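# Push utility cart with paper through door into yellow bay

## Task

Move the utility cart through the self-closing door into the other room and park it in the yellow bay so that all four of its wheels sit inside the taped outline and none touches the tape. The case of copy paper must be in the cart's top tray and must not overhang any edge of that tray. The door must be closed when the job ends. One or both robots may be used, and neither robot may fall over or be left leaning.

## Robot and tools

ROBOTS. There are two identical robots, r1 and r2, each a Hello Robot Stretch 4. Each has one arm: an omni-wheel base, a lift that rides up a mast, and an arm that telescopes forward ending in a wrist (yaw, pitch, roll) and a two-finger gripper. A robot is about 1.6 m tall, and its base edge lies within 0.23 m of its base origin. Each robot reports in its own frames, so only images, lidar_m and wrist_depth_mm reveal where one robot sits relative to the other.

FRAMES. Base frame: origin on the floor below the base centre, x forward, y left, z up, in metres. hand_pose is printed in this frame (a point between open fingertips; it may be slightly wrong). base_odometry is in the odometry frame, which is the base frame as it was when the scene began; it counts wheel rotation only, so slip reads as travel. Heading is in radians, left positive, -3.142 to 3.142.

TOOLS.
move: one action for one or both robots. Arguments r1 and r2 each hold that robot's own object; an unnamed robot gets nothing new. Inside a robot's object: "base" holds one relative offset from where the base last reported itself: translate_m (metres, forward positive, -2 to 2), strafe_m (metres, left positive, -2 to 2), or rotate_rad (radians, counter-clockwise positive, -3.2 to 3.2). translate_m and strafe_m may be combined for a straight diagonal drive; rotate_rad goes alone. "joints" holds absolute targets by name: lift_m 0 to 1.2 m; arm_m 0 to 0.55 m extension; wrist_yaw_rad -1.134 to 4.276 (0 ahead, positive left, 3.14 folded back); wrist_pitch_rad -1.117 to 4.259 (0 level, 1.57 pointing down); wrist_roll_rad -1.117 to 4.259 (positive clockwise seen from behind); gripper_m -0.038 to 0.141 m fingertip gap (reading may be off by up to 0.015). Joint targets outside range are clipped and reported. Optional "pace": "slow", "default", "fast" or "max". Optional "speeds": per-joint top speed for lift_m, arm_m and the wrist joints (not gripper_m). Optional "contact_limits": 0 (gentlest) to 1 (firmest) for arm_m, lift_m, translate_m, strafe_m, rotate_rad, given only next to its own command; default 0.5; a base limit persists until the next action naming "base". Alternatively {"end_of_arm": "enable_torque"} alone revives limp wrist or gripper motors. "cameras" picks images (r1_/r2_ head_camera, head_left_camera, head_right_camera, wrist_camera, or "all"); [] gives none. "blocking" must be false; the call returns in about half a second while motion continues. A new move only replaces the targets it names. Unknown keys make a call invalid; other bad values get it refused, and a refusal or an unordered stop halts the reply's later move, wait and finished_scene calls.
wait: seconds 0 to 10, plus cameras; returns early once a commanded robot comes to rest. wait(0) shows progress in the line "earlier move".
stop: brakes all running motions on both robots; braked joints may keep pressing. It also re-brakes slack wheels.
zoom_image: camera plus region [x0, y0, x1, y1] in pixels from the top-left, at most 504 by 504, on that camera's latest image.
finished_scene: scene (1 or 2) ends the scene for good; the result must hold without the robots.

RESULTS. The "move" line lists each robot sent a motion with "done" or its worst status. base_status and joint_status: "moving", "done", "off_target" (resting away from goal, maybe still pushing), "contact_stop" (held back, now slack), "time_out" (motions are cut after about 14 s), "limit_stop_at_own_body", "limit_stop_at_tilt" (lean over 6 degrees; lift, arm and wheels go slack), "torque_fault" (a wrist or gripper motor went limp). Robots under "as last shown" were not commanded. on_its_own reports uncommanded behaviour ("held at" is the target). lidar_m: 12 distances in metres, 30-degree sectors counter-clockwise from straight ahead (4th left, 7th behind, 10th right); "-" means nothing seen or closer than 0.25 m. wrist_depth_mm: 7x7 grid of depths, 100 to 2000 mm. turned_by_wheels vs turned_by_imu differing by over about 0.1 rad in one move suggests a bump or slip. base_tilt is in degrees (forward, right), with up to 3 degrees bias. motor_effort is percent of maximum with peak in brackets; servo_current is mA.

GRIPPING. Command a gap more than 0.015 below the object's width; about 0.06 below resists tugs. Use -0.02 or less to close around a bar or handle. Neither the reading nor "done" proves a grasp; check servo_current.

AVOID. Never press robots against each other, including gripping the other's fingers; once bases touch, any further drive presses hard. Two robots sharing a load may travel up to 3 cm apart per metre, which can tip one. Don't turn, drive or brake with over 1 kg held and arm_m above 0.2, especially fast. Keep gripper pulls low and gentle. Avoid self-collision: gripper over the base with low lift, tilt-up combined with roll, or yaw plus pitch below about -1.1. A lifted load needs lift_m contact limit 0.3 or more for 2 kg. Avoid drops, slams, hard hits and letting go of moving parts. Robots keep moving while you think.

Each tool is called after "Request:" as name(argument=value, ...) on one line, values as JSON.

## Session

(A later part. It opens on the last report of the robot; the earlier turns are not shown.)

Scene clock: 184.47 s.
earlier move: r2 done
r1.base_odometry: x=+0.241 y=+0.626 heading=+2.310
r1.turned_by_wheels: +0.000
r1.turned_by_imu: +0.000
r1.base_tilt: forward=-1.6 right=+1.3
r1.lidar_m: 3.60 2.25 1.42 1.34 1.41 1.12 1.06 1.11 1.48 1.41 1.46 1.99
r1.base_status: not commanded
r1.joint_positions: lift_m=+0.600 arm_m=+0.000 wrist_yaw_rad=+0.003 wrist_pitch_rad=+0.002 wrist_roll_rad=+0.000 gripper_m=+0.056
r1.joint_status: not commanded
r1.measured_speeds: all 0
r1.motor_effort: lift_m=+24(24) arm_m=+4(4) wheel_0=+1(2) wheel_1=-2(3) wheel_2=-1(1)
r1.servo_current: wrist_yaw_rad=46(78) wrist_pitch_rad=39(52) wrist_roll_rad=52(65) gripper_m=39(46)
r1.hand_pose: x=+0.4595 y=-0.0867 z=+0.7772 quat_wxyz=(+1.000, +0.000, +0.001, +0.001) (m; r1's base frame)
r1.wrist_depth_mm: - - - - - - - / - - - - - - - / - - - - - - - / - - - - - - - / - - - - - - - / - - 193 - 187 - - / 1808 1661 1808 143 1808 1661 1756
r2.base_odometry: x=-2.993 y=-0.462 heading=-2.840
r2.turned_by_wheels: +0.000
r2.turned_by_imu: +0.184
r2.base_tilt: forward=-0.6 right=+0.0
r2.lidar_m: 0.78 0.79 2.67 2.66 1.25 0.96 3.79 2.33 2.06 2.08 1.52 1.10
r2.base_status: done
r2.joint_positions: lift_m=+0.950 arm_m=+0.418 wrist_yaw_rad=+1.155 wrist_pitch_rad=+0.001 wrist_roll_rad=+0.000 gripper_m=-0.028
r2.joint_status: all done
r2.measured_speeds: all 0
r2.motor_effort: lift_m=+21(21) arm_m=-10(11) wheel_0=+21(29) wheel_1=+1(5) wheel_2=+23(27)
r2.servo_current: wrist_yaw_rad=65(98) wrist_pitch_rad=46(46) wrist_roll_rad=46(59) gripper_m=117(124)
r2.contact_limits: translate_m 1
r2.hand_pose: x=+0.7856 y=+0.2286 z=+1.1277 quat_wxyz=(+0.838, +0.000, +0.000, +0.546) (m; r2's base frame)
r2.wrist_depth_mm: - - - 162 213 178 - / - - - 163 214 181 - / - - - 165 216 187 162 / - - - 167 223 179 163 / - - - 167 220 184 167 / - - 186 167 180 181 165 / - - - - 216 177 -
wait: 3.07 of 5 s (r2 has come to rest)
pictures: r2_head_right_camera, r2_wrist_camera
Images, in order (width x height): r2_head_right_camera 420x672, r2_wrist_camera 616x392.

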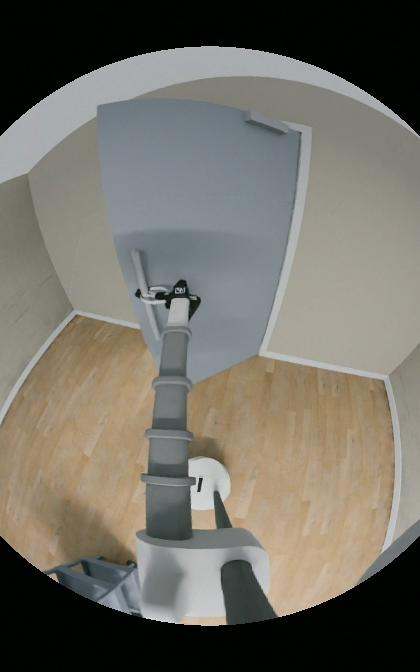

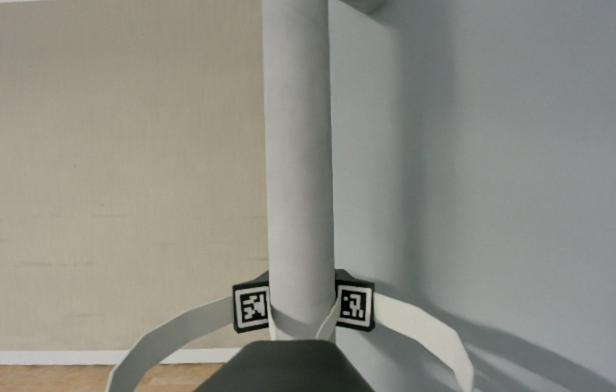

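Request:
move(blocking=false, r2={"base":{"translate_m":-0.13,"strafe_m":-0.22},"pace":"slow","contact_limits":{"translate_m":1}}, cameras=[])

Request:
wait(seconds=5, cameras=[])

Request:
move(blocking=false, r2={"base":{"translate_m":-0.15,"strafe_m":-0.2},"pace":"slow","contact_limits":{"translate_m":1}}, cameras=[])

Request:
wait(seconds=5, cameras=[])

Request:
move(blocking=false, r2={"base":{"translate_m":-0.18,"strafe_m":-0.07},"joints":{"wrist_yaw_rad":0.98},"speeds":{"wrist_yaw_rad":0.1},"pace":"slow","contact_limits":{"translate_m":1}}, cameras=[])

Request:
wait(seconds=5, cameras=["r2_wrist_camera","r2_head_right_camera","r2_head_left_camera"])

Scene clock: 197.57 s.
move: r2 moving
r1: as last shown
r1.lidar_m: 3.60 2.24 1.43 1.36 1.39 1.10 1.06 1.11 1.49 1.40 1.47 2.00
r1.servo_current: wrist_yaw_rad=59(59) wrist_pitch_rad=52(52) wrist_roll_rad=46(52) gripper_m=39(46)
r1.wrist_depth_mm: - - - - - - - / - - - - - - - / - - - - - - - / - - - - - - - / - - - - - - - / - - 193 - 187 - - / 1863 1756 1756 143 1808 1661 1756
r2.base_odometry: x=-2.990 y=-0.450 heading=-2.836
r2.turned_by_wheels: +0.003
r2.turned_by_imu: +0.014
r2.base_tilt: forward=-0.6 right=+0.0
r2.lidar_m: 0.77 0.78 2.65 2.69 1.26 0.97 3.71 2.31 2.08 2.08 1.55 1.11
r2.base_status: translate_m moving; strafe_m moving
r2.joint_positions: lift_m=+0.950 arm_m=+0.418 wrist_yaw_rad=+1.155 wrist_pitch_rad=+0.001 wrist_roll_rad=+0.000 gripper_m=-0.028
r2.joint_status: not commanded
r2.measured_speeds: translate_m=-0.021 strafe_m=-0.046 rotate_rad=+0.010 lift_m=+0.000 arm_m=+0.000 wrist_yaw_rad=+0.000 wrist_pitch_rad=+0.000 wrist_roll_rad=+0.000
r2.motor_effort: lift_m=+21(21) arm_m=-10(10) wheel_0=+21(25) wheel_1=-5(7) wheel_2=+25(25)
r2.servo_current: wrist_yaw_rad=52(65) wrist_pitch_rad=46(46) wrist_roll_rad=39(52) gripper_m=117(124)
r2.contact_limits: translate_m 1
r2.hand_pose: x=+0.7856 y=+0.2286 z=+1.1277 quat_wxyz=(+0.838, +0.000, +0.000, +0.546) (m; r2's base frame)
r2.wrist_depth_mm: - - - 163 213 179 - / - - - 163 214 181 - / - - - 166 222 186 162 / - - - 167 218 179 163 / - - - 167 220 184 167 / - - 186 167 180 181 165 / - - - - 216 177 -
pictures: none
No camera images: "cameras" was empty.

Scene clock: 201.00 s.
earlier move: r2 done
r1.base_odometry: x=+0.241 y=+0.626 heading=+2.310
r1.turned_by_wheels: +0.000
r1.turned_by_imu: +0.000
r1.base_tilt: forward=-1.6 right=+1.3
r1.lidar_m: 3.60 2.26 1.43 1.35 1.40 1.12 1.05 1.10 1.49 1.40 1.50 1.99
r1.base_status: not commanded
r1.joint_positions: lift_m=+0.600 arm_m=+0.000 wrist_yaw_rad=+0.003 wrist_pitch_rad=+0.002 wrist_roll_rad=+0.000 gripper_m=+0.056
r1.joint_status: not commanded
r1.measured_speeds: all 0
r1.motor_effort: lift_m=+24(24) arm_m=+4(4) wheel_0=+1(2) wheel_1=-2(3) wheel_2=-1(1)
r1.servo_current: wrist_yaw_rad=65(65) wrist_pitch_rad=39(52) wrist_roll_rad=52(65) gripper_m=39(52)
r1.hand_pose: x=+0.4595 y=-0.0867 z=+0.7772 quat_wxyz=(+1.000, +0.000, +0.001, +0.001) (m; r1's base frame)
r1.wrist_depth_mm: - - - - - - - / - - - - - - - / - - - - - - - / - - - - - - - / - - - - - - - / - - 194 - 187 - - / 1808 1756 1756 143 1756 1661 1756
r2.base_odometry: x=-2.935 y=-0.214 heading=-2.837
r2.turned_by_wheels: +0.000
r2.turned_by_imu: +0.205
r2.base_tilt: forward=-0.6 right=+0.0
r2.lidar_m: 0.76 0.78 2.88 3.02 1.09 1.30 2.61 1.94 1.85 1.84 1.36 1.04
r2.base_status: done
r2.joint_positions: lift_m=+0.950 arm_m=+0.418 wrist_yaw_rad=+1.155 wrist_pitch_rad=+0.001 wrist_roll_rad=+0.000 gripper_m=-0.028
r2.joint_status: not commanded
r2.measured_speeds: all 0
r2.motor_effort: lift_m=+21(21) arm_m=-10(11) wheel_0=+19(30) wheel_1=+3(7) wheel_2=+18(28)
r2.servo_current: wrist_yaw_rad=39(65) wrist_pitch_rad=33(46) wrist_roll_rad=46(59) gripper_m=117(124)
r2.contact_limits: translate_m 1
r2.hand_pose: x=+0.7856 y=+0.2286 z=+1.1277 quat_wxyz=(+0.838, +0.000, +0.000, +0.546) (m; r2's base frame)
r2.wrist_depth_mm: - - - 163 211 177 - / - - - 163 213 175 156 / - - - 165 216 176 - / - - - 167 217 176 - / - - - 167 218 177 - / - - 187 166 180 178 - / - - - - 213 166 -
wait: 3.43 of 5 s (r2 has come to rest)
pictures: none
No camera images: "cameras" was empty.

Scene clock: 201.50 s.
move: r2 moving
r1: as last shown
r1.lidar_m: 3.60 2.26 1.43 1.36 1.40 1.11 1.06 1.09 1.49 1.41 1.49 2.00
r1.motor_effort: lift_m=+24(24) arm_m=+4(4) wheel_0=+1(2) wheel_1=-3(3) wheel_2=-1(1)
r1.servo_current: wrist_yaw_rad=52(65) wrist_pitch_rad=46(46) wrist_roll_rad=46(59) gripper_m=39(46)
r1.wrist_depth_mm: - - - - - - - / - - - - - - - / - - - - - - - / - - - - - - - / - - - - - - - / - - 194 - 187 - - / 1921 1708 1756 143 1756 1661 1756
r2.base_odometry: x=-2.931 y=-0.202 heading=-2.833
r2.turned_by_wheels: +0.003
r2.turned_by_imu: +0.011
r2.base_tilt: forward=-0.6 right=+0.0
r2.lidar_m: 0.78 0.79 2.88 3.07 1.09 1.33 2.56 1.91 1.83 1.81 1.35 1.07
r2.base_status: translate_m moving; strafe_m moving
r2.joint_positions: lift_m=+0.950 arm_m=+0.418 wrist_yaw_rad=+1.155 wrist_pitch_rad=+0.001 wrist_roll_rad=+0.000 gripper_m=-0.028
r2.joint_status: not commanded
r2.measured_speeds: translate_m=-0.030 strafe_m=-0.040 rotate_rad=+0.004 lift_m=+0.000 arm_m=+0.000 wrist_yaw_rad=+0.000 wrist_pitch_rad=+0.000 wrist_roll_rad=+0.000
r2.motor_effort: lift_m=+21(21) arm_m=-10(10) wheel_0=+16(22) wheel_1=-4(5) wheel_2=+24(25)
r2.servo_current: wrist_yaw_rad=46(59) wrist_pitch_rad=39(46) wrist_roll_rad=46(52) gripper_m=111(124)
r2.contact_limits: translate_m 1
r2.hand_pose: x=+0.7856 y=+0.2286 z=+1.1277 quat_wxyz=(+0.838, +0.000, +0.000, +0.546) (m; r2's base frame)
r2.wrist_depth_mm: - - - 163 213 178 - / - - - 163 213 175 157 / - - - 165 216 177 - / - - - 166 217 177 - / - - - 167 220 177 - / - - 185 167 180 178 - / - - - - 214 165 -
pictures: none
No camera images: "cameras" was empty.

Scene clock: 204.80 s.
earlier move: r2 done
r1.base_odometry: x=+0.241 y=+0.626 heading=+2.310
r1.turned_by_wheels: +0.000
r1.turned_by_imu: +0.000
r1.base_tilt: forward=-1.6 right=+1.3
r1.lidar_m: 3.60 2.23 1.44 1.35 1.42 1.11 1.06 1.10 1.50 1.42 1.48 2.03
r1.base_status: not commanded
r1.joint_positions: lift_m=+0.600 arm_m=+0.000 wrist_yaw_rad=+0.003 wrist_pitch_rad=+0.002 wrist_roll_rad=+0.000 gripper_m=+0.056
r1.joint_status: not commanded
r1.measured_speeds: all 0
r1.motor_effort: lift_m=+24(24) arm_m=+3(4) wheel_0=+1(2) wheel_1=-2(3) wheel_2=-1(1)
r1.servo_current: wrist_yaw_rad=52(72) wrist_pitch_rad=46(52) wrist_roll_rad=59(72) gripper_m=39(52)
r1.hand_pose: x=+0.4595 y=-0.0867 z=+0.7772 quat_wxyz=(+1.000, +0.000, +0.001, +0.001) (m; r1's base frame)
r1.wrist_depth_mm: - - - - - - - / - - - - - - - / - - - - - - - / - - - - - - - / - - - - - - - / - - 194 - 189 - - / 1863 1756 1708 143 1708 1661 1756
r2.base_odometry: x=-2.853 y=+0.022 heading=-2.833
r2.turned_by_wheels: +0.000
r2.turned_by_imu: +0.181
r2.base_tilt: forward=-0.7 right=+0.0
r2.lidar_m: 0.79 0.78 3.10 1.28 1.22 3.74 2.00 1.64 1.66 1.50 1.23 1.02
r2.base_status: done
r2.joint_positions: lift_m=+0.950 arm_m=+0.418 wrist_yaw_rad=+1.155 wrist_pitch_rad=+0.001 wrist_roll_rad=+0.000 gripper_m=-0.028
r2.joint_status: not commanded
r2.measured_speeds: all 0
r2.motor_effort: lift_m=+20(21) arm_m=-10(11) wheel_0=+19(28) wheel_1=+4(6) wheel_2=+18(27)
r2.servo_current: wrist_yaw_rad=65(65) wrist_pitch_rad=39(46) wrist_roll_rad=39(59) gripper_m=117(124)
r2.contact_limits: translate_m 1
r2.hand_pose: x=+0.7856 y=+0.2286 z=+1.1277 quat_wxyz=(+0.838, +0.000, +0.000, +0.546) (m; r2's base frame)
r2.wrist_depth_mm: - - - 162 210 173 - / - - - 163 211 170 - / - - - 164 213 177 - / - - - 167 216 174 - / - - - 167 224 174 155 / - - 186 167 180 175 156 / - - - - 212 160 -
wait: 3.30 of 5 s (r2 has come to rest)
pictures: none
No camera images: "cameras" was empty.

Scene clock: 205.30 s.
move: r2 moving
r1: as last shown
r1.base_tilt: forward=-1.6 right=+1.2
r1.lidar_m: 3.58 2.26 1.41 1.33 1.38 1.10 1.06 1.12 1.48 1.41 1.49 1.99
r1.motor_effort: lift_m=+24(24) arm_m=+4(4) wheel_0=+2(2) wheel_1=-2(3) wheel_2=-1(1)
r1.servo_current: wrist_yaw_rad=52(65) wrist_pitch_rad=33(46) wrist_roll_rad=65(65) gripper_m=39(46)
r1.wrist_depth_mm: - - - - - - - / - - - - - - - / - - - - - - - / - - - - - - - / - - - - - - - / - - 193 - 187 - - / 1863 1661 1708 143 1808 1618 1708
r2.base_odometry: x=-2.843 y=+0.031 heading=-2.831
r2.turned_by_wheels: +0.003
r2.turned_by_imu: +0.015
r2.base_tilt: forward=-0.6 right=+0.0
r2.lidar_m: 0.76 0.85 3.11 1.23 1.24 3.54 1.95 1.64 1.63 1.49 1.27 1.00
r2.base_status: translate_m moving; strafe_m moving
r2.joint_positions: lift_m=+0.950 arm_m=+0.418 wrist_yaw_rad=+1.122 wrist_pitch_rad=+0.001 wrist_roll_rad=+0.000 gripper_m=-0.028
r2.joint_status: wrist_yaw_rad moving
r2.measured_speeds: translate_m=-0.052 strafe_m=-0.020 rotate_rad=+0.005 lift_m=+0.000 arm_m=+0.000 wrist_yaw_rad=-0.114 wrist_pitch_rad=+0.000 wrist_roll_rad=+0.000
r2.motor_effort: lift_m=+21(21) arm_m=-10(10) wheel_0=+9(16) wheel_1=-3(5) wheel_2=+27(27)
r2.servo_current: wrist_yaw_rad=85(117) wrist_pitch_rad=39(46) wrist_roll_rad=46(59) gripper_m=117(124)
r2.contact_limits: translate_m 1
r2.hand_pose: x=+0.7932 y=+0.2219 z=+1.1277 quat_wxyz=(+0.847, +0.000, +0.000, +0.532) (m; r2's base frame)
r2.wrist_depth_mm: - - - 163 211 171 - / - - - 163 213 173 154 / - - - 165 216 174 - / - - - 167 218 175 - / - - - 167 218 176 - / - - 187 167 181 177 - / - - - - 213 163 -
pictures: none
No camera images: "cameras" was empty.

Scene clock: 207.93 s.
earlier move: r2 off_target
r1.base_odometry: x=+0.241 y=+0.626 heading=+2.310
r1.turned_by_wheels: +0.000
r1.turned_by_imu: +0.000
r1.base_tilt: forward=-1.6 right=+1.3
r1.lidar_m: 3.61 2.26 1.42 1.35 1.40 1.13 1.07 1.10 1.47 1.41 1.45 1.99
r1.base_status: not commanded
r1.joint_positions: lift_m=+0.600 arm_m=+0.000 wrist_yaw_rad=+0.003 wrist_pitch_rad=+0.002 wrist_roll_rad=+0.000 gripper_m=+0.056
r1.joint_status: not commanded
r1.measured_speeds: all 0
r1.motor_effort: lift_m=+24(24) arm_m=+3(4) wheel_0=+1(2) wheel_1=-2(3) wheel_2=-1(1)
r1.servo_current: wrist_yaw_rad=52(72) wrist_pitch_rad=33(52) wrist_roll_rad=59(65) gripper_m=46(46)
r1.hand_pose: x=+0.4595 y=-0.0867 z=+0.7772 quat_wxyz=(+1.000, +0.000, +0.001, +0.001) (m; r1's base frame)
r1.wrist_depth_mm: - - - - - - - / - - - - - - - / - - - - - - - / - - - - - - - / - - - - - - - / - - 195 - 187 - - / 1808 1661 1708 143 1808 1661 1756
r2.base_odometry: x=-2.704 y=+0.143 heading=-2.831
r2.turned_by_wheels: -0.001
r2.turned_by_imu: +0.038
r2.base_tilt: forward=-0.6 right=+0.1
r2.lidar_m: 0.78 0.86 3.25 1.23 1.40 3.03 1.71 1.50 1.49 1.54 1.33 1.07
r2.base_status: done
r2.joint_positions: lift_m=+0.950 arm_m=+0.418 wrist_yaw_rad=+1.000 wrist_pitch_rad=+0.001 wrist_roll_rad=+0.000 gripper_m=-0.028
r2.joint_status: wrist_yaw_rad off_target (ended at +1.002, target +0.980)
r2.measured_speeds: all 0
r2.on_its_own: wrist_yaw_rad is at rest, and its servo_current (117 mA) is outside its rest range (0 to 104 mA)
r2.motor_effort: lift_m=+21(21) arm_m=-9(11) wheel_0=+9(19) wheel_1=-1(6) wheel_2=+20(30)
r2.servo_current: wrist_yaw_rad=117(202) wrist_pitch_rad=33(46) wrist_roll_rad=52(59) gripper_m=117(124)
r2.contact_limits: translate_m 1
r2.hand_pose: x=+0.8187 y=+0.1954 z=+1.1277 quat_wxyz=(+0.878, +0.000, +0.000, +0.479) (m; r2's base frame)
r2.wrist_depth_mm: - - - 163 213 185 - / - - - 163 216 186 169 / - - - 164 217 188 169 / - - - 167 220 189 - / - - - 167 220 190 172 / - - 187 167 180 190 173 / - - - - 219 183 173
wait: 2.63 of 5 s (r2 has come to rest)
pictures: r2_head_left_camera, r2_head_right_camera, r2_wrist_camera
Images, in order (width x height): r2_head_left_camera 420x672, r2_head_right_camera 420x672, r2_wrist_camera 616x392.

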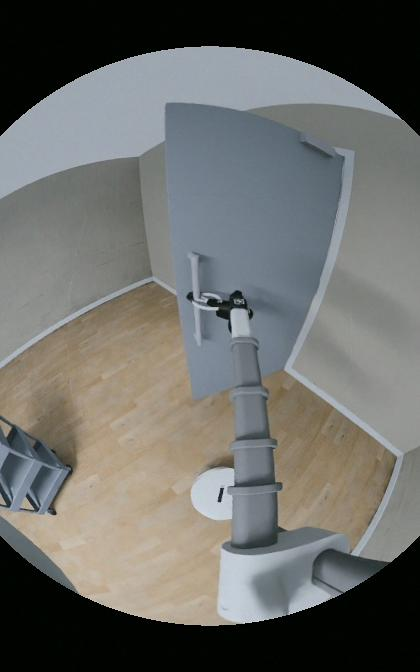

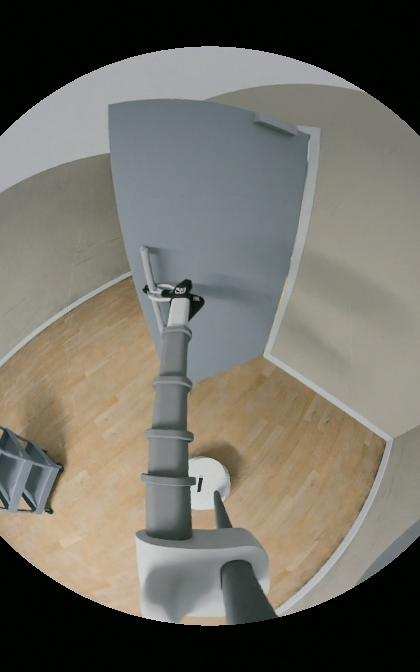

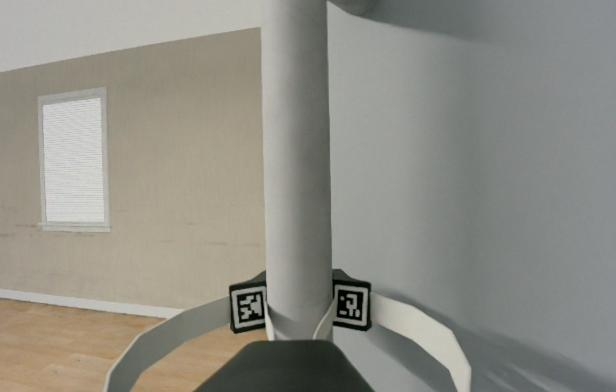

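Request:
move(blocking=false, r2={"base":{"translate_m":-0.18,"strafe_m":-0.07},"joints":{"wrist_yaw_rad":0.8},"speeds":{"wrist_yaw_rad":0.1},"pace":"slow","contact_limits":{"translate_m":1}}, r1={"base":{"translate_m":0.9},"joints":{"lift_m":0.96}}, cameras=[])

Request:
wait(seconds=5, cameras=[])

Request:
wait(seconds=2, cameras=[])

Request:
move(blocking=false, r2={"base":{"translate_m":-0.22,"strafe_m":-0.08},"joints":{"wrist_yaw_rad":0.62},"speeds":{"wrist_yaw_rad":0.08},"pace":"slow","contact_limits":{"translate_m":1}}, r1={"base":{"rotate_rad":1.57}}, cameras=[])

Request:
wait(seconds=5, cameras=[])

Request:
wait(seconds=2, cameras=["r1_head_camera","r1_head_right_camera","r2_head_right_camera","r2_head_left_camera"])

Scene clock: 218.80 s.
move: r1 moving; r2 moving
r1.base_odometry: x=+0.220 y=+0.649 heading=+2.310
r1.turned_by_wheels: +0.000
r1.turned_by_imu: +0.000
r1.base_tilt: forward=-1.6 right=+1.2
r1.lidar_m: 3.59 2.25 1.41 1.34 1.40 1.14 1.09 1.13 1.47 1.41 1.48 2.02
r1.base_status: translate_m moving
r1.joint_positions: lift_m=+0.638 arm_m=+0.000 wrist_yaw_rad=+0.003 wrist_pitch_rad=+0.002 wrist_roll_rad=+0.000 gripper_m=+0.056
r1.joint_status: lift_m moving
r1.measured_speeds: translate_m=+0.122 strafe_m=+0.002 rotate_rad=-0.002 lift_m=+0.146 arm_m=+0.000 wrist_yaw_rad=+0.000 wrist_pitch_rad=+0.000 wrist_roll_rad=+0.000
r1.motor_effort: lift_m=+26(29) arm_m=+4(4) wheel_0=+6(7) wheel_1=+4(8) wheel_2=-9(9)
r1.servo_current: wrist_yaw_rad=52(52) wrist_pitch_rad=33(46) wrist_roll_rad=33(59) gripper_m=39(46)
r1.hand_pose: x=+0.4595 y=-0.0867 z=+0.8152 quat_wxyz=(+1.000, +0.000, +0.001, +0.001) (m; r1's base frame)
r1.wrist_depth_mm: - - - - - - - / - - - - - - - / - - - - - - - / - - - - - - - / - - - - - - - / - - 194 - 187 - - / 1921 1808 1708 143 1921 1756 1808
r2.base_odometry: x=-2.693 y=+0.152 heading=-2.828
r2.turned_by_wheels: +0.003
r2.turned_by_imu: +0.004
r2.base_tilt: forward=-0.7 right=+0.0
r2.lidar_m: 0.78 0.85 3.26 1.26 1.42 3.00 1.73 1.48 1.46 1.54 1.31 1.09
r2.base_status: translate_m moving; strafe_m moving
r2.joint_positions: lift_m=+0.950 arm_m=+0.418 wrist_yaw_rad=+0.966 wrist_pitch_rad=+0.001 wrist_roll_rad=+0.000 gripper_m=-0.028
r2.joint_status: wrist_yaw_rad moving
r2.measured_speeds: translate_m=-0.047 strafe_m=-0.018 rotate_rad=+0.003 lift_m=+0.000 arm_m=+0.000 wrist_yaw_rad=-0.078 wrist_pitch_rad=+0.000 wrist_roll_rad=+0.000
r2.motor_effort: lift_m=+21(21) arm_m=-9(9) wheel_0=+13(13) wheel_1=-1(4) wheel_2=+25(25)
r2.servo_current: wrist_yaw_rad=163(215) wrist_pitch_rad=39(46) wrist_roll_rad=46(52) gripper_m=117(124)
r2.contact_limits: translate_m 1
r2.hand_pose: x=+0.8251 y=+0.1875 z=+1.1277 quat_wxyz=(+0.886, +0.000, +0.000, +0.464) (m; r2's base frame)
r2.wrist_depth_mm: - - - 163 213 186 170 / - - - 164 216 187 171 / - - - 165 216 189 172 / - - - 167 219 190 - / - - - 166 220 191 174 / - - 186 166 180 191 175 / - - - - 219 185 175
pictures: none
No camera images: "cameras" was empty.

Scene clock: 221.43 s.
earlier move: r1 moving; r2 off_target
r1.base_odometry: x=-0.270 y=+1.187 heading=+2.310
r1.turned_by_wheels: +0.000
r1.turned_by_imu: +0.000
r1.base_tilt: forward=-1.6 right=+1.2
r1.lidar_m: 2.83 1.97 1.72 1.35 1.41 1.90 1.79 1.90 1.47 1.40 1.47 1.96
r1.base_status: translate_m moving
r1.joint_positions: lift_m=+0.960 arm_m=+0.000 wrist_yaw_rad=+0.003 wrist_pitch_rad=+0.002 wrist_roll_rad=+0.000 gripper_m=+0.056
r1.joint_status: all done
r1.measured_speeds: translate_m=+0.268 strafe_m=+0.000 rotate_rad=-0.001 lift_m=+0.000 arm_m=+0.000 wrist_yaw_rad=+0.000 wrist_pitch_rad=+0.000 wrist_roll_rad=+0.000
r1.motor_effort: lift_m=+24(29) arm_m=+4(4) wheel_0=+3(9) wheel_1=+2(8) wheel_2=+0(10)
r1.servo_current: wrist_yaw_rad=46(72) wrist_pitch_rad=39(52) wrist_roll_rad=39(72) gripper_m=46(46)
r1.hand_pose: x=+0.4595 y=-0.0867 z=+1.1372 quat_wxyz=(+1.000, +0.000, +0.001, +0.001) (m; r1's base frame)
r1.wrist_depth_mm: - - - - - - - / - - - - - - - / - - - - - - - / - - - - - - - / - - - - - - - / - - 193 - 188 - - / - - - 153 - - -
r2.base_odometry: x=-2.554 y=+0.265 heading=-2.829
r2.turned_by_wheels: -0.001
r2.turned_by_imu: +0.023
r2.base_tilt: forward=-0.7 right=+0.0
r2.lidar_m: 0.80 0.86 3.44 1.35 1.57 2.58 1.50 1.30 1.31 1.54 1.39 1.20
r2.base_status: done
r2.joint_positions: lift_m=+0.950 arm_m=+0.418 wrist_yaw_rad=+0.819 wrist_pitch_rad=+0.001 wrist_roll_rad=+0.000 gripper_m=-0.028
r2.joint_status: wrist_yaw_rad off_target (ended at +0.822, target +0.800)
r2.measured_speeds: all 0
r2.motor_effort: lift_m=+20(21) arm_m=-9(9) wheel_0=+6(17) wheel_1=-1(4) wheel_2=+15(29)
r2.servo_current: wrist_yaw_rad=117(267) wrist_pitch_rad=46(46) wrist_roll_rad=52(65) gripper_m=124(124)
r2.contact_limits: translate_m 1
r2.hand_pose: x=+0.8500 y=+0.1511 z=+1.1277 quat_wxyz=(+0.917, +0.000, +0.000, +0.398) (m; r2's base frame)
r2.wrist_depth_mm: - - - 163 224 210 198 / - - - 165 227 211 201 / - - - 164 228 211 201 / - - - 167 230 213 202 / - - - 166 230 213 203 / - - 187 167 182 214 204 / - - - - 229 212 205
wait: 2.63 of 5 s (r2 has come to rest)
pictures: none
No camera images: "cameras" was empty.

Scene clock: 222.80 s.
earlier move: r1 done
r1.base_odometry: x=-0.365 y=+1.291 heading=+2.310
r1.turned_by_wheels: +0.000
r1.turned_by_imu: +0.000
r1.base_tilt: forward=-1.6 right=+1.3
r1.lidar_m: 2.70 1.99 1.62 1.35 1.41 1.94 1.97 2.06 1.48 1.38 1.43 1.97
r1.base_status: done
r1.joint_positions: lift_m=+0.960 arm_m=+0.000 wrist_yaw_rad=+0.003 wrist_pitch_rad=+0.002 wrist_roll_rad=+0.000 gripper_m=+0.056
r1.joint_status: all done
r1.measured_speeds: all 0
r1.motor_effort: lift_m=+24(29) arm_m=+4(4) wheel_0=+1(9) wheel_1=+1(8) wheel_2=+1(10)
r1.servo_current: wrist_yaw_rad=52(72) wrist_pitch_rad=39(52) wrist_roll_rad=46(72) gripper_m=39(46)
r1.hand_pose: x=+0.4595 y=-0.0867 z=+1.1372 quat_wxyz=(+1.000, +0.000, +0.001, +0.001) (m; r1's base frame)
r1.wrist_depth_mm: - - - - - - - / - - - - - - - / - - - - - - - / - - - - - - - / - - - - - - - / - - 193 - 188 - - / - - - 153 - - -
r2.base_odometry: x=-2.554 y=+0.265 heading=-2.829
r2.turned_by_wheels: +0.000
r2.turned_by_imu: +0.000
r2.base_tilt: forward=-0.7 right=+0.1
r2.lidar_m: 0.80 0.87 3.43 1.34 1.61 2.58 1.53 1.31 1.30 1.55 1.38 1.20
r2.base_status: done
r2.joint_positions: lift_m=+0.950 arm_m=+0.418 wrist_yaw_rad=+0.819 wrist_pitch_rad=+0.001 wrist_roll_rad=+0.000 gripper_m=-0.028
r2.joint_status: wrist_yaw_rad off_target (ended at +0.822, target +0.800)
r2.measured_speeds: all 0
r2.on_its_own: wrist_yaw_rad is at rest, and its servo_current (117 mA) is outside its rest range (0 to 104 mA)
r2.motor_effort: lift_m=+21(21) arm_m=-9(9) wheel_0=+6(17) wheel_1=+0(4) wheel_2=+15(29)
r2.servo_current: wrist_yaw_rad=117(267) wrist_pitch_rad=39(46) wrist_roll_rad=46(65) gripper_m=124(124)
r2.contact_limits: translate_m 1
r2.hand_pose: x=+0.8500 y=+0.1511 z=+1.1277 quat_wxyz=(+0.917, +0.000, +0.000, +0.398) (m; r2's base frame)
r2.wrist_depth_mm: - - - 163 225 208 198 / - - - 164 227 210 201 / - - - 164 228 212 202 / - - - 168 229 212 203 / - - - 166 230 213 204 / - - 186 167 181 215 204 / - - - - 229 211 205
wait: 1.37 of 2 s (r1 has come to rest)
pictures: none
No camera images: "cameras" was empty.

Scene clock: 223.30 s.
move: r1 moving; r2 moving
r1.base_odometry: x=-0.365 y=+1.291 heading=+2.527
r1.turned_by_wheels: +0.217
r1.turned_by_imu: +0.218
r1.base_tilt: forward=-1.6 right=+1.3
r1.lidar_m: 2.72 1.66 1.64 1.38 1.53 1.97 1.96 1.70 1.40 1.40 1.57 2.58
r1.base_status: rotate_rad moving
r1.joint_positions: lift_m=+0.960 arm_m=+0.000 wrist_yaw_rad=+0.002 wrist_pitch_rad=+0.002 wrist_roll_rad=+0.000 gripper_m=+0.056
r1.joint_status: not commanded
r1.measured_speeds: translate_m=+0.001 strafe_m=-0.001 rotate_rad=+0.840 lift_m=+0.000 arm_m=+0.000 wrist_yaw_rad=+0.000 wrist_pitch_rad=+0.000 wrist_roll_rad=+0.000
r1.motor_effort: lift_m=+24(24) arm_m=+4(4) wheel_0=-7(8) wheel_1=-7(8) wheel_2=-7(7)
r1.servo_current: wrist_yaw_rad=59(59) wrist_pitch_rad=39(52) wrist_roll_rad=33(65) gripper_m=39(46)
r1.hand_pose: x=+0.4595 y=-0.0868 z=+1.1372 quat_wxyz=(+1.000, +0.000, +0.001, +0.001) (m; r1's base frame)
r1.wrist_depth_mm: - - - - - - - / - - - - - - - / - - - - - - - / - - - - - - - / - - - - - - - / - - 192 - 187 - - / - - - 153 - - -
r2.base_odometry: x=-2.544 y=+0.273 heading=-2.827
r2.turned_by_wheels: +0.002
r2.turned_by_imu: +0.002
r2.base_tilt: forward=-0.7 right=+0.1
r2.lidar_m: 0.81 0.85 3.47 1.35 1.58 2.55 1.46 1.30 1.32 1.56 1.40 1.19
r2.base_status: translate_m moving; strafe_m moving
r2.joint_positions: lift_m=+0.950 arm_m=+0.418 wrist_yaw_rad=+0.790 wrist_pitch_rad=+0.001 wrist_roll_rad=+0.000 gripper_m=-0.028
r2.joint_status: wrist_yaw_rad moving
r2.measured_speeds: translate_m=-0.049 strafe_m=-0.018 rotate_rad=+0.003 lift_m=+0.000 arm_m=+0.000 wrist_yaw_rad=-0.067 wrist_pitch_rad=+0.000 wrist_roll_rad=+0.000
r2.motor_effort: lift_m=+20(21) arm_m=-9(9) wheel_0=+11(12) wheel_1=-5(5) wheel_2=+22(22)
r2.servo_current: wrist_yaw_rad=143(169) wrist_pitch_rad=39(46) wrist_roll_rad=46(59) gripper_m=117(124)
r2.contact_limits: translate_m 1
r2.hand_pose: x=+0.8543 y=+0.1433 z=+1.1277 quat_wxyz=(+0.923, +0.000, +0.000, +0.385) (m; r2's base frame)
r2.wrist_depth_mm: - - - 163 225 212 202 / - - - 165 229 213 - / - - - 164 229 214 204 / - - - 167 232 215 206 / - - - 165 233 216 206 / - - 186 166 182 217 208 / - - - - 233 214 209
pictures: none
No camera images: "cameras" was empty.

Scene clock: 225.00 s.
earlier move: r1 done; r2 moving
r1.base_odometry: x=-0.365 y=+1.291 heading=-2.403
r1.turned_by_wheels: +1.353
r1.turned_by_imu: +1.360
r1.base_tilt: forward=-1.6 right=+1.3
r1.lidar_m: 1.37 1.42 1.90 1.96 2.01 1.46 1.41 1.43 1.96 2.73 2.04 1.66
r1.base_status: done
r1.joint_positions: lift_m=+0.960 arm_m=+0.000 wrist_yaw_rad=+0.002 wrist_pitch_rad=+0.002 wrist_roll_rad=+0.000 gripper_m=+0.056
r1.joint_status: not commanded
r1.measured_speeds: all 0
r1.motor_effort: lift_m=+23(24) arm_m=+1(4) wheel_0=-4(9) wheel_1=-1(8) wheel_2=+0(8)
r1.servo_current: wrist_yaw_rad=52(65) wrist_pitch_rad=46(52) wrist_roll_rad=46(65) gripper_m=39(46)
r1.hand_pose: x=+0.4595 y=-0.0868 z=+1.1372 quat_wxyz=(+1.000, +0.000, +0.001, +0.001) (m; r1's base frame)
r1.wrist_depth_mm: - - 1160 - - - 1205 / - - 1160 - - - 1205 / - - 1160 - - - 1229 / - - 1138 - - - 1182 / - - 1160 - - - 1229 / - - 190 - 187 - 1229 / - 141 1138 143 - - 1229
r2.base_odometry: x=-2.418 y=+0.372 heading=-2.829
r2.turned_by_wheels: -0.002
r2.turned_by_imu: +0.000
r2.base_tilt: forward=-0.6 right=+0.1
r2.lidar_m: 0.82 3.17 3.59 1.40 4.34 2.24 1.31 1.14 1.16 1.36 1.46 1.38
r2.base_status: translate_m moving; strafe_m moving
r2.joint_positions: lift_m=+0.950 arm_m=+0.418 wrist_yaw_rad=+0.630 wrist_pitch_rad=+0.001 wrist_roll_rad=+0.000 gripper_m=-0.028
r2.joint_status: wrist_yaw_rad moving
r2.measured_speeds: translate_m=-0.093 strafe_m=-0.035 rotate_rad=+0.002 lift_m=+0.000 arm_m=+0.000 wrist_yaw_rad=-0.096 wrist_pitch_rad=+0.000 wrist_roll_rad=+0.000
r2.motor_effort: lift_m=+20(21) arm_m=-9(9) wheel_0=-6(12) wheel_1=-9(10) wheel_2=+14(24)
r2.servo_current: wrist_yaw_rad=20(215) wrist_pitch_rad=46(46) wrist_roll_rad=59(65) gripper_m=124(124)
r2.contact_limits: translate_m 1
r2.hand_pose: x=+0.8737 y=+0.0994 z=+1.1277 quat_wxyz=(+0.951, +0.000, +0.000, +0.310) (m; r2's base frame)
r2.wrist_depth_mm: - - 236 161 246 250 254 / - - 239 162 247 251 256 / - - 240 167 248 253 257 / - - 241 164 250 253 257 / - - 243 168 250 255 259 / - - 184 167 181 257 262 / - - 244 - 255 258 263
wait: 1.70 of 5 s (r1 has come to rest)
pictures: none
No camera images: "cameras" was empty.

Scene clock: 226.37 s.
earlier move: r2 done
r1.base_odometry: x=-0.365 y=+1.291 heading=-2.403
r1.turned_by_wheels: +0.000
r1.turned_by_imu: +0.000
r1.base_tilt: forward=-1.6 right=+1.2
r1.lidar_m: 1.37 1.42 1.93 1.96 2.04 1.50 1.40 1.46 1.98 2.72 2.04 1.64
r1.base_status: done
r1.joint_positions: lift_m=+0.960 arm_m=+0.000 wrist_yaw_rad=+0.002 wrist_pitch_rad=+0.002 wrist_roll_rad=+0.000 gripper_m=+0.056
r1.joint_status: not commanded
r1.measured_speeds: all 0
r1.motor_effort: lift_m=+23(24) arm_m=-3(4) wheel_0=-4(9) wheel_1=-1(8) wheel_2=+0(8)
r1.servo_current: wrist_yaw_rad=46(72) wrist_pitch_rad=46(52) wrist_roll_rad=33(65) gripper_m=46(46)
r1.hand_pose: x=+0.4595 y=-0.0868 z=+1.1372 quat_wxyz=(+1.000, +0.000, +0.001, +0.001) (m; r1's base frame)
r1.wrist_depth_mm: - - 1138 - - - 1182 / - - 1160 - - - 1205 / - - 1160 - - - 1229 / - - 1160 - - - 1205 / - - 1138 - - - 1229 / - - 190 - 188 - 1229 / - 141 1138 153 - - 1229
r2.base_odometry: x=-2.370 y=+0.409 heading=-2.831
r2.turned_by_wheels: -0.001
r2.turned_by_imu: -0.024
r2.base_tilt: forward=-0.6 right=+0.1
r2.lidar_m: 0.84 3.06 3.64 1.41 4.31 2.24 1.27 1.11 1.09 1.31 1.49 1.48
r2.base_status: done
r2.joint_positions: lift_m=+0.950 arm_m=+0.418 wrist_yaw_rad=+0.612 wrist_pitch_rad=+0.001 wrist_roll_rad=+0.000 gripper_m=-0.029
r2.joint_status: all done
r2.measured_speeds: all 0
r2.motor_effort: lift_m=+21(21) arm_m=-9(10) wheel_0=-13(21) wheel_1=-11(17) wheel_2=+6(24)
r2.servo_current: wrist_yaw_rad=72(215) wrist_pitch_rad=33(46) wrist_roll_rad=52(65) gripper_m=117(124)
r2.contact_limits: translate_m 1
r2.hand_pose: x=+0.8755 y=+0.0940 z=+1.1277 quat_wxyz=(+0.954, +0.000, +0.001, +0.301) (m; r2's base frame)
r2.wrist_depth_mm: - - 229 164 254 267 281 / - - 229 164 255 270 282 / - - 231 165 256 271 286 / - - 233 164 257 271 286 / - - 234 165 260 272 289 / - - 229 166 179 277 289 / - - 233 - 265 268 293
wait: 1.37 of 2 s (r2 has come to rest)
pictures: r1_head_camera, r1_head_right_camera, r2_head_left_camera, r2_head_right_camera
Images, in order (width x height): r1_head_camera 420x560, r1_head_right_camera 420x672, r2_head_left_camera 420x672, r2_head_right_camera 420x672.

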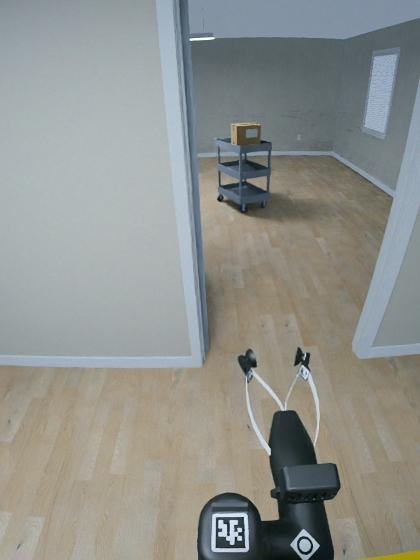

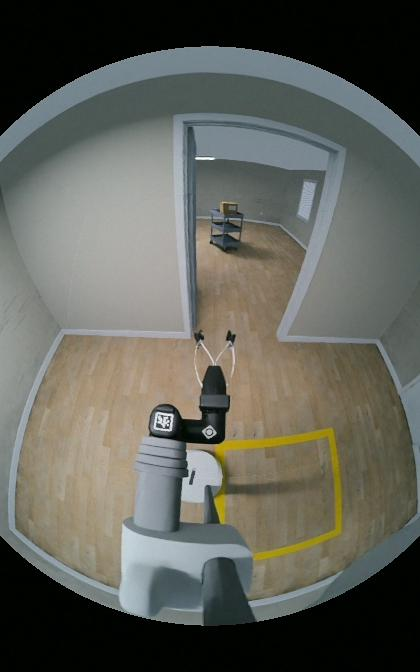

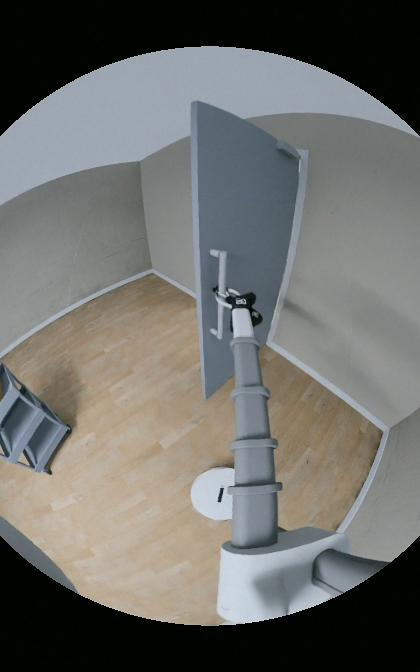

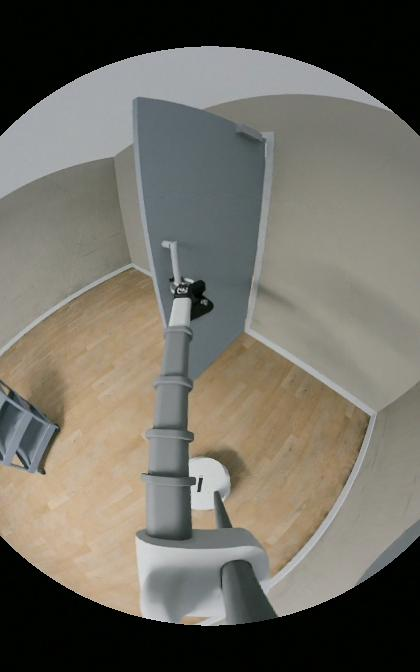

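Request:
move(blocking=false, r1={"base":{"strafe_m":-0.43}}, cameras=[])

Request:
wait(seconds=4, cameras=["r1_head_camera"])

Request:
move(blocking=false, r1={"base":{"translate_m":1.2}}, cameras=[])

Request:
wait(seconds=6, cameras=["r1_head_camera","r1_head_left_camera"])

Scene clock: 236.13 s.
move: r1 moving
r1.base_odometry: x=-0.389 y=+1.318 heading=-2.403
r1.turned_by_wheels: +0.000
r1.turned_by_imu: +0.000
r1.base_tilt: forward=-1.6 right=+1.3
r1.lidar_m: 1.37 1.43 1.92 1.98 2.05 1.49 1.41 1.44 1.98 2.69 2.01 1.61
r1.base_status: strafe_m moving
r1.joint_positions: lift_m=+0.960 arm_m=+0.000 wrist_yaw_rad=+0.002 wrist_pitch_rad=+0.002 wrist_roll_rad=+0.000 gripper_m=+0.056
r1.joint_status: not commanded
r1.measured_speeds: translate_m=+0.000 strafe_m=-0.141 rotate_rad=-0.001 lift_m=+0.000 arm_m=+0.000 wrist_yaw_rad=+0.000 wrist_pitch_rad=+0.000 wrist_roll_rad=+0.000
r1.motor_effort: lift_m=+23(23) arm_m=-3(4) wheel_0=+12(12) wheel_1=-10(10) wheel_2=+1(1)
r1.servo_current: wrist_yaw_rad=52(72) wrist_pitch_rad=33(46) wrist_roll_rad=52(65) gripper_m=46(46)
r1.hand_pose: x=+0.4595 y=-0.0868 z=+1.1372 quat_wxyz=(+1.000, +0.000, +0.001, +0.001) (m; r1's base frame)
r1.wrist_depth_mm: - - 1160 - - - 1205 / - - 1160 - - - 1182 / - - 1118 - - - 1205 / - - 1138 - - - 1182 / - - 1138 - - - 1205 / - - 190 - 187 - 1205 / - 141 189 154 - - 1229
r2: as last shown
r2.turned_by_wheels: +0.000
r2.turned_by_imu: +0.000
r2.lidar_m: 0.84 3.06 3.66 1.44 4.33 2.24 1.31 1.10 1.11 1.30 1.48 1.47
r2.motor_effort: lift_m=+21(21) arm_m=-9(10) wheel_0=-14(14) wheel_1=-11(11) wheel_2=+6(7)
r2.servo_current: wrist_yaw_rad=59(72) wrist_pitch_rad=33(39) wrist_roll_rad=39(59) gripper_m=117(124)
r2.contact_limits: translate_m 1
r2.wrist_depth_mm: - - 229 164 254 267 281 / - - 229 164 255 268 282 / - - 230 165 256 271 285 / - - 231 166 257 271 285 / - - 233 166 259 273 287 / - - 229 166 179 277 289 / - - 233 - 264 270 291
pictures: none
No camera images: "cameras" was empty.

Scene clock: 238.40 s.
earlier move: r1 done
r1.base_odometry: x=-0.654 y=+1.609 heading=-2.403
r1.turned_by_wheels: +0.000
r1.turned_by_imu: -0.002
r1.base_tilt: forward=-1.6 right=+1.3
r1.lidar_m: 2.29 1.49 1.91 2.38 2.03 1.45 1.39 1.45 1.96 2.29 2.01 1.48
r1.base_status: done
r1.joint_positions: lift_m=+0.960 arm_m=+0.000 wrist_yaw_rad=+0.002 wrist_pitch_rad=+0.002 wrist_roll_rad=+0.000 gripper_m=+0.056
r1.joint_status: not commanded
r1.measured_speeds: all 0
r1.motor_effort: lift_m=+23(23) arm_m=-3(4) wheel_0=+2(12) wheel_1=-1(11) wheel_2=+1(2)
r1.servo_current: wrist_yaw_rad=46(72) wrist_pitch_rad=39(52) wrist_roll_rad=39(65) gripper_m=46(52)
r1.hand_pose: x=+0.4595 y=-0.0868 z=+1.1372 quat_wxyz=(+1.000, +0.000, +0.001, +0.001) (m; r1's base frame)
r1.wrist_depth_mm: - 1229 - - - - - / 1138 1281 - - - - - / 1138 1281 - - - - - / 1138 - - - - - - / 1138 - - - - - - / 1160 - 193 - 187 - - / - 151 - 153 - - -
r2.base_odometry: x=-2.370 y=+0.409 heading=-2.831
r2.turned_by_wheels: +0.000
r2.turned_by_imu: +0.000
r2.base_tilt: forward=-0.6 right=+0.1
r2.lidar_m: 0.84 3.04 3.62 1.42 4.32 2.25 1.25 1.11 1.11 1.29 1.48 1.48
r2.base_status: not commanded
r2.joint_positions: lift_m=+0.950 arm_m=+0.418 wrist_yaw_rad=+0.612 wrist_pitch_rad=+0.001 wrist_roll_rad=+0.000 gripper_m=-0.029
r2.joint_status: not commanded
r2.measured_speeds: all 0
r2.motor_effort: lift_m=+21(21) arm_m=-10(10) wheel_0=-13(14) wheel_1=-11(11) wheel_2=+6(7)
r2.servo_current: wrist_yaw_rad=59(72) wrist_pitch_rad=39(46) wrist_roll_rad=33(59) gripper_m=117(124)
r2.contact_limits: translate_m 1
r2.hand_pose: x=+0.8755 y=+0.0940 z=+1.1277 quat_wxyz=(+0.954, +0.000, +0.001, +0.301) (m; r2's base frame)
r2.wrist_depth_mm: - - 229 164 255 268 281 / - - 229 164 256 268 282 / - - 231 165 256 268 283 / - - 231 165 258 271 287 / - - 233 166 259 273 287 / - - 229 166 179 277 287 / - - 235 - 264 270 293
wait: 2.27 of 4 s (r1 has come to rest)
pictures: r1_head_camera
Images, in order (width x height): r1_head_camera 420x560.

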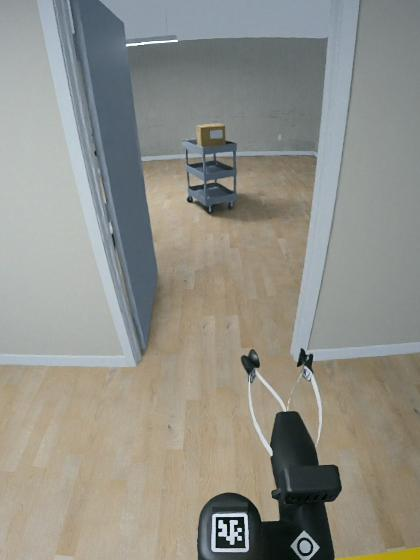

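Scene clock: 238.90 s.
move: r1 moving
r1.base_odometry: x=-0.678 y=+1.588 heading=-2.403
r1.turned_by_wheels: +0.000
r1.turned_by_imu: +0.000
r1.base_tilt: forward=-1.6 right=+1.3
r1.lidar_m: 2.33 1.44 1.89 2.38 2.11 1.49 1.41 1.50 2.00 2.29 1.99 1.43
r1.base_status: translate_m moving
r1.joint_positions: lift_m=+0.960 arm_m=+0.000 wrist_yaw_rad=+0.002 wrist_pitch_rad=+0.002 wrist_roll_rad=+0.000 gripper_m=+0.056
r1.joint_status: not commanded
r1.measured_speeds: translate_m=+0.121 strafe_m=+0.000 rotate_rad=+0.002 lift_m=+0.000 arm_m=+0.000 wrist_yaw_rad=+0.000 wrist_pitch_rad=+0.000 wrist_roll_rad=+0.000
r1.motor_effort: lift_m=+23(23) arm_m=-4(4) wheel_0=+8(8) wheel_1=+6(6) wheel_2=-10(10)
r1.servo_current: wrist_yaw_rad=39(59) wrist_pitch_rad=46(46) wrist_roll_rad=46(52) gripper_m=33(46)
r1.hand_pose: x=+0.4595 y=-0.0868 z=+1.1372 quat_wxyz=(+1.000, +0.000, +0.001, +0.001) (m; r1's base frame)
r1.wrist_depth_mm: 1118 - - - - - - / 1118 - - - - - - / 1098 - - - - - - / 1098 - - - - - - / 1118 - - - - - - / 1098 1255 193 - 188 - - / - 152 - 153 - - -
r2: as last shown
r2.lidar_m: 0.83 3.05 3.65 1.44 4.33 2.23 1.29 1.10 1.10 1.30 1.49 1.48
r2.motor_effort: lift_m=+21(21) arm_m=-9(10) wheel_0=-14(14) wheel_1=-11(11) wheel_2=+7(7)
r2.servo_current: wrist_yaw_rad=59(65) wrist_pitch_rad=39(46) wrist_roll_rad=46(52) gripper_m=111(117)
r2.contact_limits: translate_m 1
r2.wrist_depth_mm: - - 229 164 253 267 282 / - - 229 164 256 270 283 / - - 231 165 257 270 285 / - - 232 165 258 270 286 / - - 232 166 259 273 289 / - - 228 166 179 277 289 / - - 234 - 265 268 291
pictures: none
No camera images: "cameras" was empty.

Scene clock: 243.90 s.
earlier move: r1 done
r1.base_odometry: x=-1.542 y=+0.801 heading=-2.403
r1.turned_by_wheels: +0.000
r1.turned_by_imu: +0.000
r1.base_tilt: forward=-1.6 right=+1.3
r1.lidar_m: 2.62 0.77 0.57 0.74 2.50 2.71 2.61 2.69 2.41 0.93 0.46 3.19
r1.base_status: done
r1.joint_positions: lift_m=+0.960 arm_m=+0.000 wrist_yaw_rad=+0.002 wrist_pitch_rad=+0.002 wrist_roll_rad=+0.000 gripper_m=+0.056
r1.joint_status: not commanded
r1.measured_speeds: all 0
r1.motor_effort: lift_m=+23(23) arm_m=-3(4) wheel_0=+1(8) wheel_1=+1(7) wheel_2=+1(10)
r1.servo_current: wrist_yaw_rad=59(78) wrist_pitch_rad=39(52) wrist_roll_rad=46(65) gripper_m=39(46)
r1.hand_pose: x=+0.4595 y=-0.0868 z=+1.1372 quat_wxyz=(+1.000, +0.000, +0.001, +0.001) (m; r1's base frame)
r1.wrist_depth_mm: - - - - - - - / - - - - - - - / - - - - - - - / 1078 - - - - - - / 1078 - - - - - - / - - 193 - 187 - - / - - - 153 - - -
r2.base_odometry: x=-2.370 y=+0.409 heading=-2.831
r2.turned_by_wheels: +0.000
r2.turned_by_imu: +0.001
r2.base_tilt: forward=-0.6 right=+0.1
r2.lidar_m: 0.82 3.11 3.64 1.44 4.34 2.22 1.29 1.10 1.11 1.29 1.49 1.48
r2.base_status: not commanded
r2.joint_positions: lift_m=+0.950 arm_m=+0.418 wrist_yaw_rad=+0.612 wrist_pitch_rad=+0.001 wrist_roll_rad=+0.000 gripper_m=-0.029
r2.joint_status: not commanded
r2.measured_speeds: all 0
r2.motor_effort: lift_m=+21(21) arm_m=-10(10) wheel_0=-13(14) wheel_1=-11(11) wheel_2=+6(7)
r2.servo_current: wrist_yaw_rad=52(78) wrist_pitch_rad=46(46) wrist_roll_rad=52(59) gripper_m=111(124)
r2.contact_limits: translate_m 1
r2.hand_pose: x=+0.8755 y=+0.0940 z=+1.1277 quat_wxyz=(+0.954, +0.000, +0.001, +0.301) (m; r2's base frame)
r2.wrist_depth_mm: - - 229 164 254 267 281 / - - 229 164 255 270 282 / - - 230 165 256 271 285 / - - 231 166 257 271 286 / - - 234 166 259 273 289 / - - 229 166 179 278 287 / - - 233 - 264 272 293
wait: 5.00 of 6 s (r1 has come to rest)
pictures: r1_head_camera, r1_head_left_camera
Images, in order (width x height): r1_head_camera 420x560, r1_head_left_camera 420x672.

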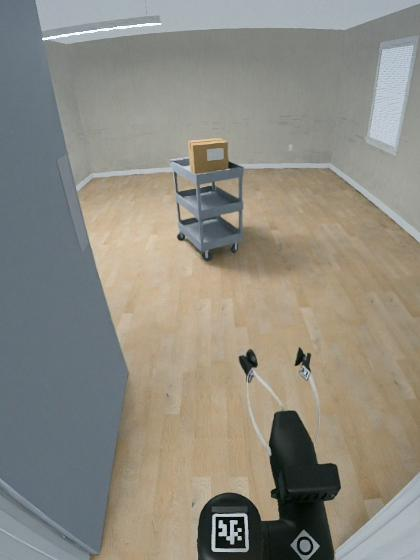

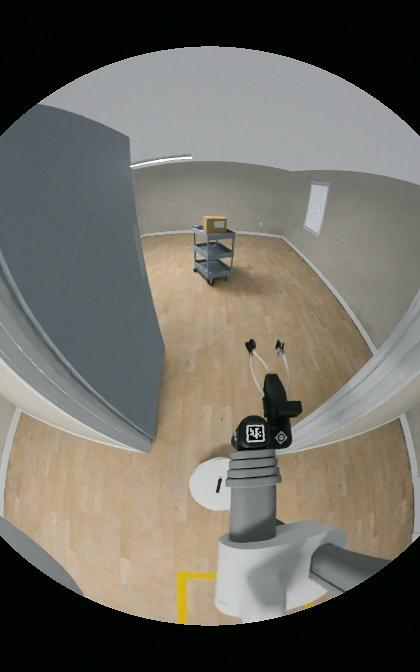

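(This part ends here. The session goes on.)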